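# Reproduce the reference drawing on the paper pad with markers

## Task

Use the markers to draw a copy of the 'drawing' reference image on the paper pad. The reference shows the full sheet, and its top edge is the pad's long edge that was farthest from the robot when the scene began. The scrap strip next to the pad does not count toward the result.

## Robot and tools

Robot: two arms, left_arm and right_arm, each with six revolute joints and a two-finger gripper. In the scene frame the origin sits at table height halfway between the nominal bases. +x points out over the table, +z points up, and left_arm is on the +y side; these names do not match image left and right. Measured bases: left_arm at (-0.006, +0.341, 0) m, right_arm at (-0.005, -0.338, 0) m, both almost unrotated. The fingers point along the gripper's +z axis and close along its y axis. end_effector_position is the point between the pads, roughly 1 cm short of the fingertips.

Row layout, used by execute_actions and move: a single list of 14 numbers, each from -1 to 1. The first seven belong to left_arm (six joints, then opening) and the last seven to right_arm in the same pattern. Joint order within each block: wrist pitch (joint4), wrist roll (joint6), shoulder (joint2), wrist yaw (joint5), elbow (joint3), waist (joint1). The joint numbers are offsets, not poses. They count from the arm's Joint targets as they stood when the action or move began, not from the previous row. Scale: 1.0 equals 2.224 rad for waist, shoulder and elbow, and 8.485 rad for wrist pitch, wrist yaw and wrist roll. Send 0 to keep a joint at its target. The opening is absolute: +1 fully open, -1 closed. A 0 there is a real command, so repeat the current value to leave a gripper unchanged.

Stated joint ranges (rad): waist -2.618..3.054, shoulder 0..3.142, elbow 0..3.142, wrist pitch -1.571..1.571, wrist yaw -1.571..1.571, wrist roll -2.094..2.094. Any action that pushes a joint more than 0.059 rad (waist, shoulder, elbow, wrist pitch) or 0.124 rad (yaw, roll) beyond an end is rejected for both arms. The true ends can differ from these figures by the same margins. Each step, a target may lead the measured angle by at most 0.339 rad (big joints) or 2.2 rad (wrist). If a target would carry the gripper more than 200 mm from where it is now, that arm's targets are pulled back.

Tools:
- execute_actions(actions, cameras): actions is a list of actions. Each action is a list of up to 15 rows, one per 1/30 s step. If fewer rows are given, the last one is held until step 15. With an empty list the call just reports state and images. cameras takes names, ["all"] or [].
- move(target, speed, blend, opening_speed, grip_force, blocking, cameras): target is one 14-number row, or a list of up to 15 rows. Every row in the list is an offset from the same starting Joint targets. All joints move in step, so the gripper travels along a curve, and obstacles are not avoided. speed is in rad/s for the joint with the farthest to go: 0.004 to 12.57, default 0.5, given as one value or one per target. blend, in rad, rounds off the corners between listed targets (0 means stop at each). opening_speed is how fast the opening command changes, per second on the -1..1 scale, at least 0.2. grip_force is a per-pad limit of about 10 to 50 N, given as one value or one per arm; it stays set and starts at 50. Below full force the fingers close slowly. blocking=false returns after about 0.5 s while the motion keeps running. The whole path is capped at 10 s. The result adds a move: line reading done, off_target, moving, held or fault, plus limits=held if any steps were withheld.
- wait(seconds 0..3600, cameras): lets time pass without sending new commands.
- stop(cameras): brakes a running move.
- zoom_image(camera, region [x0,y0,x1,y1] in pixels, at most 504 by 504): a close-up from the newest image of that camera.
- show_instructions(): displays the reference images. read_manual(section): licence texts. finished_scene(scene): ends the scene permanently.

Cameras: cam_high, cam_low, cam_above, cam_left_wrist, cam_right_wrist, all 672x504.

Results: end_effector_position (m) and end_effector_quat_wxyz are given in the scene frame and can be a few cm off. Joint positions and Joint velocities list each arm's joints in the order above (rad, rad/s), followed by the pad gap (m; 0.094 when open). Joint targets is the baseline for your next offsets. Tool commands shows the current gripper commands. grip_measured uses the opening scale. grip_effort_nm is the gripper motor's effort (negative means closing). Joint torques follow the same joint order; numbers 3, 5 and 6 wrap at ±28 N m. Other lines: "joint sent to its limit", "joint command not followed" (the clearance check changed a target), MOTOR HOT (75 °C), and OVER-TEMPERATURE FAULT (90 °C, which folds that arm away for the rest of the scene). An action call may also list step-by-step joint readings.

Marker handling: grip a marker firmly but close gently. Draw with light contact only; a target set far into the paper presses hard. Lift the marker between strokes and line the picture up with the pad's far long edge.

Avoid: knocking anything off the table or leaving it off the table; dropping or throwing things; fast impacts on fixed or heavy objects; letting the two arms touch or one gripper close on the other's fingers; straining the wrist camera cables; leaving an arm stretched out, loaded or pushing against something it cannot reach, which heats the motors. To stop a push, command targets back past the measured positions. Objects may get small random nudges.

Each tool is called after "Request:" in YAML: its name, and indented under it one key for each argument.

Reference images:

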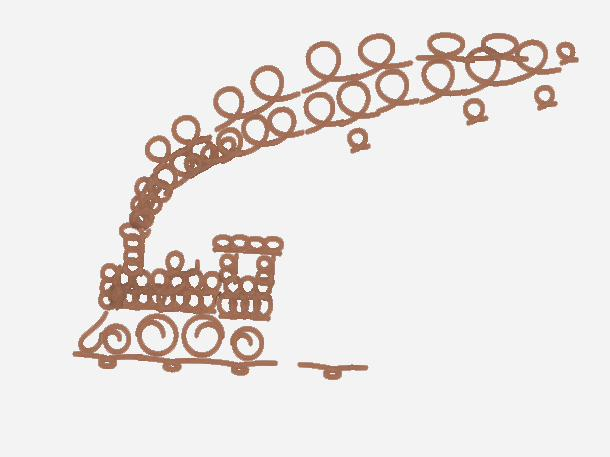

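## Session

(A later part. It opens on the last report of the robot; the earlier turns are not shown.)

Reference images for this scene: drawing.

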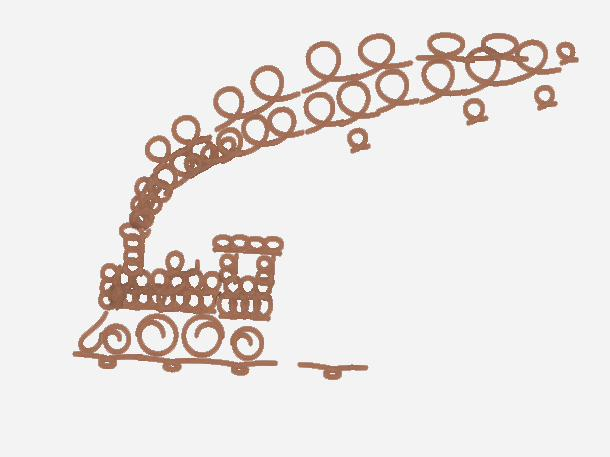

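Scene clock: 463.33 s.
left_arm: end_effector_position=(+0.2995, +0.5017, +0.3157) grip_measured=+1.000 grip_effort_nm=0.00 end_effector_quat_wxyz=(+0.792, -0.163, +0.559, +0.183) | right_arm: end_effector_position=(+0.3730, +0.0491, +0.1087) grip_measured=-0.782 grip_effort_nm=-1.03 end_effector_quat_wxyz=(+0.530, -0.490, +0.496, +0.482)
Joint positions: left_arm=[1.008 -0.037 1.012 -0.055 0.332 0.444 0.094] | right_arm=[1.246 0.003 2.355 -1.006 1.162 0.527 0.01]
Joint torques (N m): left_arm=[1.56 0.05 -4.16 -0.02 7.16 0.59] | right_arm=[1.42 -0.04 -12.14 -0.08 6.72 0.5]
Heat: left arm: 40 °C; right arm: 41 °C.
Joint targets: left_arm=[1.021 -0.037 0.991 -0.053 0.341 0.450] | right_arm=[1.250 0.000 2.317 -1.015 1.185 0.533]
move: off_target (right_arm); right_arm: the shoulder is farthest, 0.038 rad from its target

Request:
move:
  target: [0,0,0,0,0,0,1, 0,0,0,0,0,-0.17,-1]
  speed: 0.8
  cameras: ["cam_above"]

Request:
zoom_image:
  camera: "cam_above"
  region: [176, 180, 486, 430]

Scene clock: 464.97 s.
left_arm: end_effector_position=(+0.2995, +0.5017, +0.3157) grip_measured=+1.000 grip_effort_nm=0.00 end_effector_quat_wxyz=(+0.792, -0.163, +0.559, +0.183) | right_arm: end_effector_position=(+0.4879, -0.1155, +0.1086) grip_measured=-0.782 grip_effort_nm=-1.03 end_effector_quat_wxyz=(+0.610, -0.390, +0.578, +0.376)
Joint positions: left_arm=[1.008 -0.037 1.012 -0.055 0.332 0.444 0.094] | right_arm=[1.246 0.003 2.355 -1.009 1.162 0.153 0.01]
Joint torques (N m): left_arm=[1.59 0.03 -4.21 0.01 7.04 0.5] | right_arm=[1.39 -0.04 -12.05 -0.04 6.57 0.06]
Heat: left arm: 40 °C; right arm: 41 °C.
Joint targets: left_arm=[1.021 -0.037 0.991 -0.053 0.341 0.450] | right_arm=[1.250 0.000 2.317 -1.015 1.185 0.155]
move: off_target (right_arm); right_arm: the shoulder is farthest, 0.038 rad from its target

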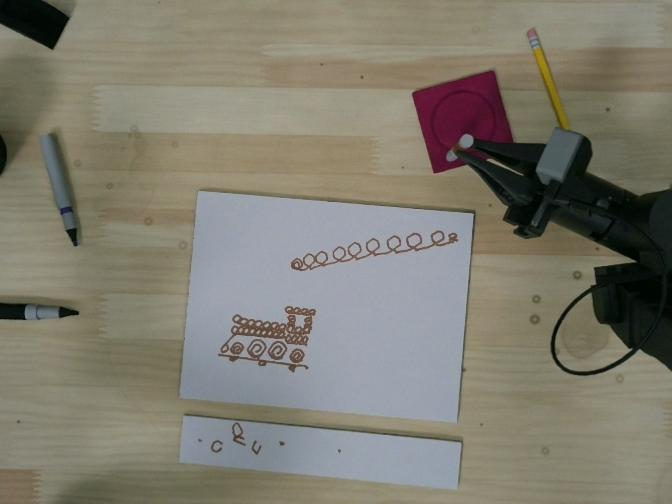

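Scaled by 1.626 from the camera's image (finer frame: 960x720).

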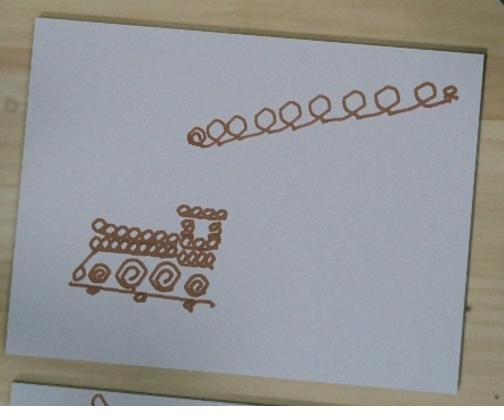

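Request:
zoom_image:
  camera: "cam_above"
  region: [280, 220, 470, 280]

Scaled by 2.653 from the camera's image (finer frame: 960x720).

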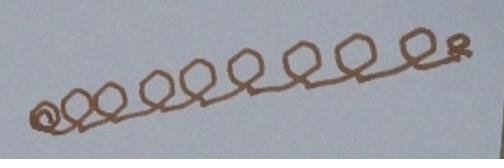

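Request:
move:
  target:
    - [0,0,0,0,0,0,1, 0,0,0,-0.05631,0,-0.010522,-1]
    - [0,0,0,0,0,0,1, 0,0,0,-0.05391,0,-0.001522,-1]
    - [0,0,0,0,0,0,1, 0,0,0.03147,-0.05391,0,-0.001522,-1]
    - [0,0,0,0,0,0,1, 0,0,0.03147,-0.049644,0,0.012061,-1]
    - [0,0,0,0,0,0,1, 0,0,0.03147,-0.043184,0,0.022216,-1]
    - [0,0,0,0,0,0,1, 0,0,0.03147,-0.04043,0,0.024349,-1]
    - [0,0,0,0,0,0,1, 0,0,0.03147,-0.039354,0,0.013703,-1]
    - [0,0,0,0,0,0,1, 0,0,0.03147,-0.043484,0,0.005894,-1]
    - [0,0,0,0,0,0,1, 0,0,0.03147,-0.046812,0,-0.000084,-1]
    - [0,0,0,0,0,0,1, 0,0,0.03147,-0.049727,0,-0.002427,-1]
    - [0,0,0,0,0,0,1, 0,0,0.03147,-0.050803,0,0.008219,-1]
    - [0,0,0,0,0,0,1, 0,0,0.03147,-0.04587,0,0.021159,-1]
    - [0,0,0,0,0,0,1, 0,0,0.03147,-0.037513,0,0.040408,-1]
  speed: [0.8,0.06,0.08,0.09,0.09,0.09,0.09,0.09,0.09,0.09,0.09,0.09,0.09]
  blend: [0,0,0,0.004,0.004,0.004,0.004,0.004,0.004,0.004,0.004,0.004,0]
  cameras: []

Request:
move:
  target:
    - [0,0,0,0,0,0,1, 0,0,0,0.00723,0,0.0113,-1]
    - [0,0,0,0,0,0,1, 0,0,0,0.010101,0,0.013489,-1]
    - [0,0,0,0,0,0,1, 0,0,0,0.011067,0,0.003161,-1]
    - [0,0,0,0,0,0,1, 0,0,0,0.006487,0,-0.005228,-1]
    - [0,0,0,0,0,0,1, 0,0,0,0.002825,0,-0.011365,-1]
    - [0,0,0,0,0,0,1, 0,0,0,-0.000218,0,-0.013769,-1]
    - [0,0,0,0,0,0,1, 0,0,0,-0.001184,0,-0.003441,-1]
    - [0,0,0,0,0,0,1, 0,0,0,0.004434,0,0.009904,-1]
    - [0,0,0,0,0,0,1, 0,0,0,0.009144,0,0.019965,-1]
    - [0,0,0,0,0,0,1, 0,0,-0.03147,0.009144,0,0.019965,-1]
    - [0,0,0,0,0,0,1, 0,0,-0.03147,0.006958,0,0.011731,-1]
    - [0,0,0,0,0,0,1, 0,0,-0.03147,0.009358,0,0.020731,-1]
    - [0,0,0,0,0,0,1, 0,0,0,0.009358,0,0.020731,-1]
  speed: [0.09,0.09,0.09,0.09,0.09,0.09,0.09,0.09,0.09,0.3,0.2,0.06,0.08]
  blend: [0.004,0.004,0.004,0.004,0.004,0.004,0.004,0.004,0,0,0,0,0]
  cameras: []

Scene clock: 486.73 s.
left_arm: end_effector_position=(+0.2995, +0.5017, +0.3157) grip_measured=+1.000 grip_effort_nm=0.00 end_effector_quat_wxyz=(+0.792, -0.163, +0.559, +0.183) | right_arm: end_effector_position=(+0.4079, -0.0640, +0.0951) grip_measured=-0.782 grip_effort_nm=-1.03 end_effector_quat_wxyz=(+0.509, -0.503, +0.494, +0.494)
Joint positions: left_arm=[1.008 -0.037 1.012 -0.055 0.332 0.444 0.094] | right_arm=[1.246 0.003 2.379 -1.342 1.162 0.238 0.01]
Joint torques (N m): left_arm=[1.56 0.08 -4.26 0.02 6.99 0.42] | right_arm=[1.25 -0.04 -8.51 0.09 6.28 0.5]
Heat: left arm: 40 °C; right arm: 41 °C.
Joint targets: left_arm=[1.021 -0.037 0.991 -0.053 0.341 0.450] | right_arm=[1.250 0.000 2.387 -1.334 1.185 0.245]
move: done

Scene clock: 493.80 s.
left_arm: end_effector_position=(+0.2995, +0.5017, +0.3157) grip_measured=+1.000 grip_effort_nm=0.00 end_effector_quat_wxyz=(+0.792, -0.163, +0.559, +0.183) | right_arm: end_effector_position=(+0.4096, -0.0456, +0.0953) grip_measured=-0.782 grip_effort_nm=-1.03 end_effector_quat_wxyz=(+0.518, -0.493, +0.503, +0.485)
Joint positions: left_arm=[1.008 -0.037 1.012 -0.055 0.332 0.444 0.094] | right_arm=[1.246 0.003 2.379 -1.261 1.162 0.284 0.01]
Joint torques (N m): left_arm=[1.56 0.04 -4.29 0.01 7.28 0.44] | right_arm=[1.3 -0.03 -8.58 0.08 6.32 0.57]
Heat: left arm: 41 °C; right arm: 42 °C.
Joint targets: left_arm=[1.021 -0.037 0.991 -0.053 0.341 0.450] | right_arm=[1.250 0.000 2.387 -1.254 1.185 0.291]
move: done

Request:
move:
  target:
    - [0,0,0,0,0,0,1, 0,0,0,0.0043,0,0.016333,-1]
    - [0,0,0,0,0,0,1, 0,0,0,0.013694,0,0.029669,-1]
    - [0,0,0,0,0,0,1, 0,0,0,0.018139,0,0.031909,-1]
    - [0,0,0,0,0,0,1, 0,0,0,0.020389,0,0.020313,-1]
    - [0,0,0,0,0,0,1, 0,0,0,0.015939,0,0.012958,-1]
    - [0,0,0,0,0,0,1, 0,0,0,0.011095,0,0.006681,-1]
    - [0,0,0,0,0,0,1, 0,0,0,0.006404,0,0.004221,-1]
    - [0,0,0,0,0,0,1, 0,0,0,0.004154,0,0.015817,-1]
    - [0,0,0,0,0,0,1, 0,0,0,0.008104,0,0.027299,-1]
    - [0,0,0,0,0,0,1, 0,0,0,0.015713,0,0.047883,-1]
  speed: 0.09
  blend: [0.004,0.004,0.004,0.004,0.004,0.004,0.004,0.004,0.004,0]
  cameras: []

Request:
move:
  target:
    - [0,0,0,0,0,0,1, 0,0,0,0.011837,0,0.013924,-1]
    - [0,0,0,0,0,0,1, 0,0,0,0.016349,0,0.016226,-1]
    - [0,0,0,0,0,0,1, 0,0,0,0.018283,0,0.00513,-1]
    - [0,0,0,0,0,0,1, 0,0,0,0.013216,0,-0.003014,-1]
    - [0,0,0,0,0,0,1, 0,0,0,0.007955,0,-0.009465,-1]
    - [0,0,0,0,0,0,1, 0,0,0,0.003184,0,-0.011994,-1]
    - [0,0,0,0,0,0,1, 0,0,0,0.00125,0,-0.000898,-1]
    - [0,0,0,0,0,0,1, 0,0,0,0.003908,0,0.010255,-1]
    - [0,0,0,0,0,0,1, 0,0,0,0.012353,0,0.033769,-1]
  speed: 0.09
  blend: [0.004,0.004,0.004,0.004,0.004,0.004,0.004,0.004,0]
  cameras: []

Request:
move:
  target:
    - [0,0,0,0,0,0,1, 0,0,0,0.0122,0,0.014875,-1]
    - [0,0,0,0,0,0,1, 0,0,0,0.016781,0,0.017263,-1]
    - [0,0,0,0,0,0,1, 0,0,0,0.018447,0,0.006569,-1]
    - [0,0,0,0,0,0,1, 0,0,0,0.012712,0,-0.002373,-1]
    - [0,0,0,0,0,0,1, 0,0,0,0.00703,0,-0.009063,-1]
    - [0,0,0,0,0,0,1, 0,0,0,0.002178,0,-0.011685,-1]
    - [0,0,0,0,0,0,1, 0,0,0,0.000512,0,-0.000991,-1]
    - [0,0,0,0,0,0,1, 0,0,0,0.003673,0,0.010117,-1]
    - [0,0,0,0,0,0,1, 0,0,0,0.008629,0,0.023935,-1]
  speed: 0.09
  blend: [0.004,0.004,0.004,0.004,0.004,0.004,0.004,0.004,0]
  cameras: []

Request:
move:
  target:
    - [0,0,0,0,0,0,1, 0,0,0,0.012112,0,0.014705,-1]
    - [0,0,0,0,0,0,1, 0,0,0,0.016248,0,0.016904,-1]
    - [0,0,0,0,0,0,1, 0,0,0,0.017578,0,0.006668,-1]
    - [0,0,0,0,0,0,1, 0,0,0,0.011756,0,-0.001856,-1]
    - [0,0,0,0,0,0,1, 0,0,0,0.006401,0,-0.008019,-1]
    - [0,0,0,0,0,0,1, 0,0,0,0.002015,0,-0.010434,-1]
    - [0,0,0,0,0,0,1, 0,0,0,0.000685,0,-0.000198,-1]
    - [0,0,0,0,0,0,1, 0,0,0,0.00269,0,0.007861,-1]
    - [0,0,0,0,0,0,1, 0,0,0,0.004792,0,0.013761,-1]
    - [0,0,0,0,0,0,1, 0,0,-0.03147,0.004792,0,0.013761,-1]
    - [0,0,0,0,0,0,1, 0,0,-0.03147,0.003159,0,0.005936,-1]
    - [0,0,0,0,0,0,1, 0,0,-0.03147,0.005559,0,0.014936,-1]
    - [0,0,0,0,0,0,1, 0,0,0,0.005559,0,0.014936,-1]
  speed: [0.09,0.09,0.09,0.09,0.09,0.09,0.09,0.09,0.09,0.3,0.2,0.06,0.08]
  blend: [0.004,0.004,0.004,0.004,0.004,0.004,0.004,0.004,0,0,0,0,0]
  cameras: ["cam_above"]

Scene clock: 499.97 s.
left_arm: end_effector_position=(+0.2995, +0.5017, +0.3157) grip_measured=+1.000 grip_effort_nm=0.00 end_effector_quat_wxyz=(+0.792, -0.163, +0.559, +0.183) | right_arm: end_effector_position=(+0.3998, -0.0030, +0.0959) grip_measured=-0.782 grip_effort_nm=-1.03 end_effector_quat_wxyz=(+0.525, -0.486, +0.508, +0.480)
Joint positions: left_arm=[1.008 -0.037 1.012 -0.055 0.332 0.444 0.094] | right_arm=[1.246 0.003 2.379 -1.128 1.162 0.391 0.01]
Joint torques (N m): left_arm=[1.55 0.08 -4.22 0.01 7.05 0.32] | right_arm=[1.37 -0.02 -8.62 0.08 6.42 0.53]
Heat: left arm: 41 °C; right arm: 42 °C.
Joint targets: left_arm=[1.021 -0.037 0.991 -0.053 0.341 0.450] | right_arm=[1.250 0.000 2.387 -1.121 1.185 0.397]
move: done

Scene clock: 505.03 s.
left_arm: end_effector_position=(+0.2995, +0.5017, +0.3157) grip_measured=+1.000 grip_effort_nm=0.00 end_effector_quat_wxyz=(+0.792, -0.163, +0.559, +0.183) | right_arm: end_effector_position=(+0.3923, +0.0256, +0.0964) grip_measured=-0.782 grip_effort_nm=-1.03 end_effector_quat_wxyz=(+0.532, -0.477, +0.515, +0.473)
Joint positions: left_arm=[1.008 -0.037 1.012 -0.055 0.332 0.444 0.094] | right_arm=[1.246 0.003 2.379 -1.023 1.162 0.466 0.01]
Joint torques (N m): left_arm=[1.56 0.06 -4.23 0 7.06 0.43] | right_arm=[1.42 -0.04 -8.66 0.08 6.48 0.49]
Heat: left arm: 41 °C; right arm: 42 °C.
Joint targets: left_arm=[1.021 -0.037 0.991 -0.053 0.341 0.450] | right_arm=[1.250 0.000 2.387 -1.016 1.185 0.472]
move: done

Scene clock: 509.90 s.
left_arm: end_effector_position=(+0.2995, +0.5017, +0.3157) grip_measured=+1.000 grip_effort_nm=0.00 end_effector_quat_wxyz=(+0.792, -0.163, +0.559, +0.183) | right_arm: end_effector_position=(+0.3855, +0.0453, +0.0967) grip_measured=-0.782 grip_effort_nm=-1.03 end_effector_quat_wxyz=(+0.537, -0.471, +0.519, +0.468)
Joint positions: left_arm=[1.008 -0.037 1.012 -0.055 0.332 0.444 0.094] | right_arm=[1.246 0.003 2.379 -0.95 1.162 0.52 0.01]
Joint torques (N m): left_arm=[1.56 0.04 -4.36 -0.01 7.06 0.59] | right_arm=[1.45 -0.04 -8.72 0.08 6.52 0.5]
Heat: left arm: 41 °C; right arm: 42 °C.
Joint targets: left_arm=[1.021 -0.037 0.991 -0.053 0.341 0.450] | right_arm=[1.250 0.000 2.387 -0.943 1.185 0.526]
move: done

Scene clock: 517.40 s.
left_arm: end_effector_position=(+0.2995, +0.5017, +0.3157) grip_measured=+1.000 grip_effort_nm=0.00 end_effector_quat_wxyz=(+0.792, -0.163, +0.559, +0.183) | right_arm: end_effector_position=(+0.3815, +0.0566, +0.0968) grip_measured=-0.782 grip_effort_nm=-1.03 end_effector_quat_wxyz=(+0.541, -0.467, +0.523, +0.465)
Joint positions: left_arm=[1.008 -0.037 1.012 -0.055 0.332 0.444 0.094] | right_arm=[1.246 0.003 2.38 -0.902 1.162 0.552 0.01]
Joint torques (N m): left_arm=[1.58 0.07 -4.31 -0.01 7.06 0.44] | right_arm=[1.46 -0.04 -8.73 0.07 6.63 0.59]
Heat: left arm: 41 °C; right arm: 42 °C.
Joint targets: left_arm=[1.021 -0.037 0.991 -0.053 0.341 0.450] | right_arm=[1.250 0.000 2.387 -0.896 1.185 0.559]
move: done

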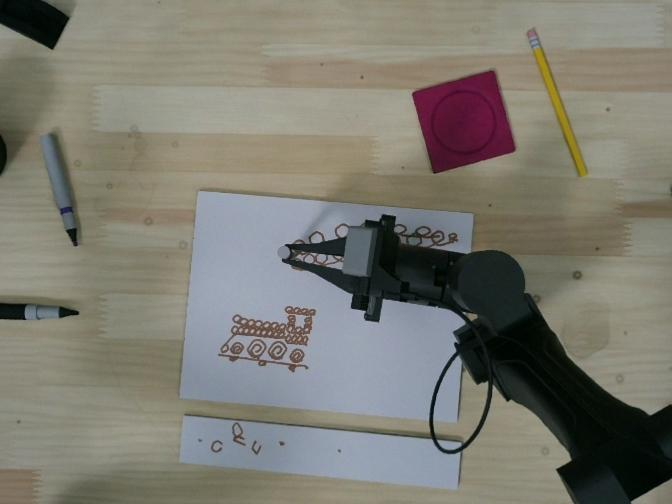

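Request:
move:
  target:
    - [0,0,0,0,0,0,1, 0,0,0,0.004838,0,0.014169,-1]
    - [0,0,0,0,0,0,1, 0,0,0,0.015791,0,0.028609,-1]
    - [0,0,0,0,0,0,1, 0,0,0,0.019943,0,0.030877,-1]
    - [0,0,0,0,0,0,1, 0,0,0,0.021105,0,0.020875,-1]
    - [0,0,0,0,0,0,1, 0,0,0,0.01475,0,0.011797,-1]
    - [0,0,0,0,0,0,1, 0,0,0,0.009115,0,0.005441,-1]
    - [0,0,0,0,0,0,1, 0,0,0,0.004706,0,0.002951,-1]
    - [0,0,0,0,0,0,1, 0,0,0,0.003544,0,0.012953,-1]
    - [0,0,0,0,0,0,1, 0,0,0,0.009529,0,0.024124,-1]
    - [0,0,0,0,0,0,1, 0,0,0,0.012265,0,0.02989,-1]
    - [0,0,0,0,0,0,1, 0,0,-0.03147,0.012265,0,0.02989,-1]
    - [0,0,0,0,0,0,1, 0,0,-0.03147,0.005324,0,0.014537,-1]
    - [0,0,0,0,0,0,1, 0,0,-0.03147,0.007724,0,0.023537,-1]
    - [0,0,0,0,0,0,1, 0,0,0,0.007724,0,0.023537,-1]
  speed: [0.09,0.09,0.09,0.09,0.09,0.09,0.09,0.09,0.09,0.09,0.3,0.2,0.06,0.08]
  blend: [0.004,0.004,0.004,0.004,0.004,0.004,0.004,0.004,0.004,0,0,0,0,0]
  cameras: []

Request:
move:
  target:
    - [0,0,0,0,0,0,1, 0,0,0,0.003795,0,0.010605,-1]
    - [0,0,0,0,0,0,1, 0,0,0,0.014082,0,0.024293,-1]
    - [0,0,0,0,0,0,1, 0,0,0,0.018035,0,0.026497,-1]
    - [0,0,0,0,0,0,1, 0,0,0,0.019035,0,0.016708,-1]
    - [0,0,0,0,0,0,1, 0,0,0,0.012523,0,0.007713,-1]
    - [0,0,0,0,0,0,1, 0,0,0,0.006986,0,0.001536,-1]
    - [0,0,0,0,0,0,1, 0,0,0,0.002784,0,-0.000885,-1]
    - [0,0,0,0,0,0,1, 0,0,0,0.001784,0,0.008904,-1]
    - [0,0,0,0,0,0,1, 0,0,0,0.010396,0,0.022707,-1]
    - [0,0,0,0,0,0,1, 0,0,-0.03147,0.010396,0,0.022707,-1]
  speed: [0.09,0.09,0.09,0.09,0.09,0.09,0.09,0.09,0.09,0.3]
  blend: [0.004,0.004,0.004,0.004,0.004,0.004,0.004,0.004,0,0]
  cameras: []

Request:
move:
  target: [0,0,0,0,0,0,1, 0,0,0,0,0,-0.18,-1]
  speed: 0.8
  cameras: ["cam_above"]

Request:
zoom_image:
  camera: "cam_above"
  region: [180, 185, 480, 425]

Request:
show_instructions:

Scene clock: 527.10 s.
left_arm: end_effector_position=(+0.2995, +0.5017, +0.3157) grip_measured=+1.000 grip_effort_nm=0.00 end_effector_quat_wxyz=(+0.792, -0.163, +0.559, +0.183) | right_arm: end_effector_position=(+0.3713, +0.0757, +0.0971) grip_measured=-0.782 grip_effort_nm=-1.03 end_effector_quat_wxyz=(+0.544, -0.463, +0.525, +0.462)
Joint positions: left_arm=[1.008 -0.037 1.012 -0.055 0.332 0.444 0.094] | right_arm=[1.246 0.003 2.38 -0.837 1.162 0.606 0.01]
Joint torques (N m): left_arm=[1.56 0.04 -4.42 -0.02 7.19 0.42] | right_arm=[1.48 -0.04 -8.76 0.07 6.52 0.46]
Heat: left arm: 41 °C; right arm: 43 °C.
Joint targets: left_arm=[1.021 -0.037 0.991 -0.053 0.341 0.450] | right_arm=[1.250 0.000 2.387 -0.830 1.185 0.611]
move: done

Scene clock: 532.87 s.
left_arm: end_effector_position=(+0.2995, +0.5017, +0.3157) grip_measured=+1.000 grip_effort_nm=0.00 end_effector_quat_wxyz=(+0.792, -0.163, +0.559, +0.183) | right_arm: end_effector_position=(+0.3667, +0.0917, +0.1101) grip_measured=-0.782 grip_effort_nm=-1.03 end_effector_quat_wxyz=(+0.561, -0.452, +0.526, +0.452)
Joint positions: left_arm=[1.008 -0.037 1.012 -0.055 0.332 0.444 0.094] | right_arm=[1.246 0.003 2.356 -0.748 1.162 0.655 0.01]
Joint torques (N m): left_arm=[1.59 0.06 -4.3 0.04 7.09 0.38] | right_arm=[1.54 -0.04 -12.26 0.08 6.72 0.54]
Heat: left arm: 41 °C; right arm: 43 °C.
Joint targets: left_arm=[1.021 -0.037 0.991 -0.053 0.341 0.450] | right_arm=[1.249 0.000 2.317 -0.742 1.185 0.662]
move: off_target (right_arm); right_arm: the shoulder is farthest, 0.039 rad from its target

Scene clock: 534.17 s.
left_arm: end_effector_position=(+0.2995, +0.5017, +0.3157) grip_measured=+1.000 grip_effort_nm=0.00 end_effector_quat_wxyz=(+0.792, -0.163, +0.559, +0.183) | right_arm: end_effector_position=(+0.5055, -0.0860, +0.1102) grip_measured=-0.782 grip_effort_nm=-1.03 end_effector_quat_wxyz=(+0.641, -0.336, +0.607, +0.329)
Joint positions: left_arm=[1.008 -0.037 1.012 -0.055 0.332 0.444 0.094] | right_arm=[1.246 0.003 2.356 -0.736 1.162 0.259 0.01]
Joint torques (N m): left_arm=[1.56 0.02 -4.31 0 7.06 0.58] | right_arm=[1.54 -0.04 -12.19 -0.04 6.72 0.06]
Heat: left arm: 41 °C; right arm: 43 °C.
Joint targets: left_arm=[1.021 -0.037 0.991 -0.053 0.341 0.450] | right_arm=[1.249 0.000 2.317 -0.742 1.185 0.261]
move: off_target (right_arm); right_arm: the shoulder is farthest, 0.039 rad from its target

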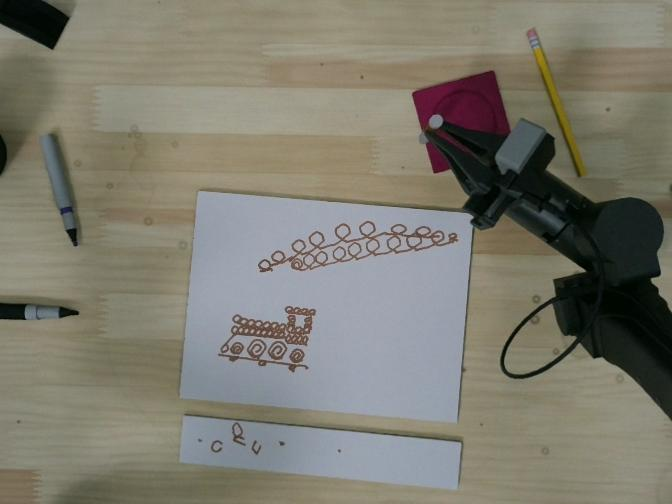

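Scaled by 1.680 from the camera's image (finer frame: 960x720).

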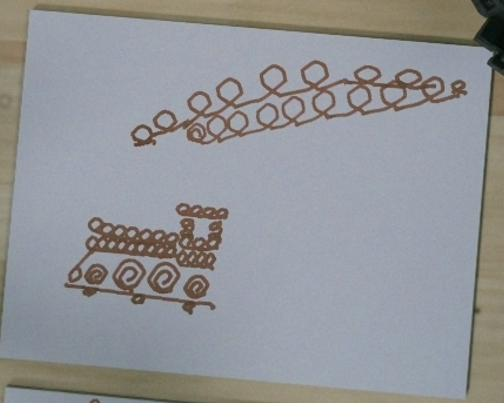

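Reference images for this scene: drawing.

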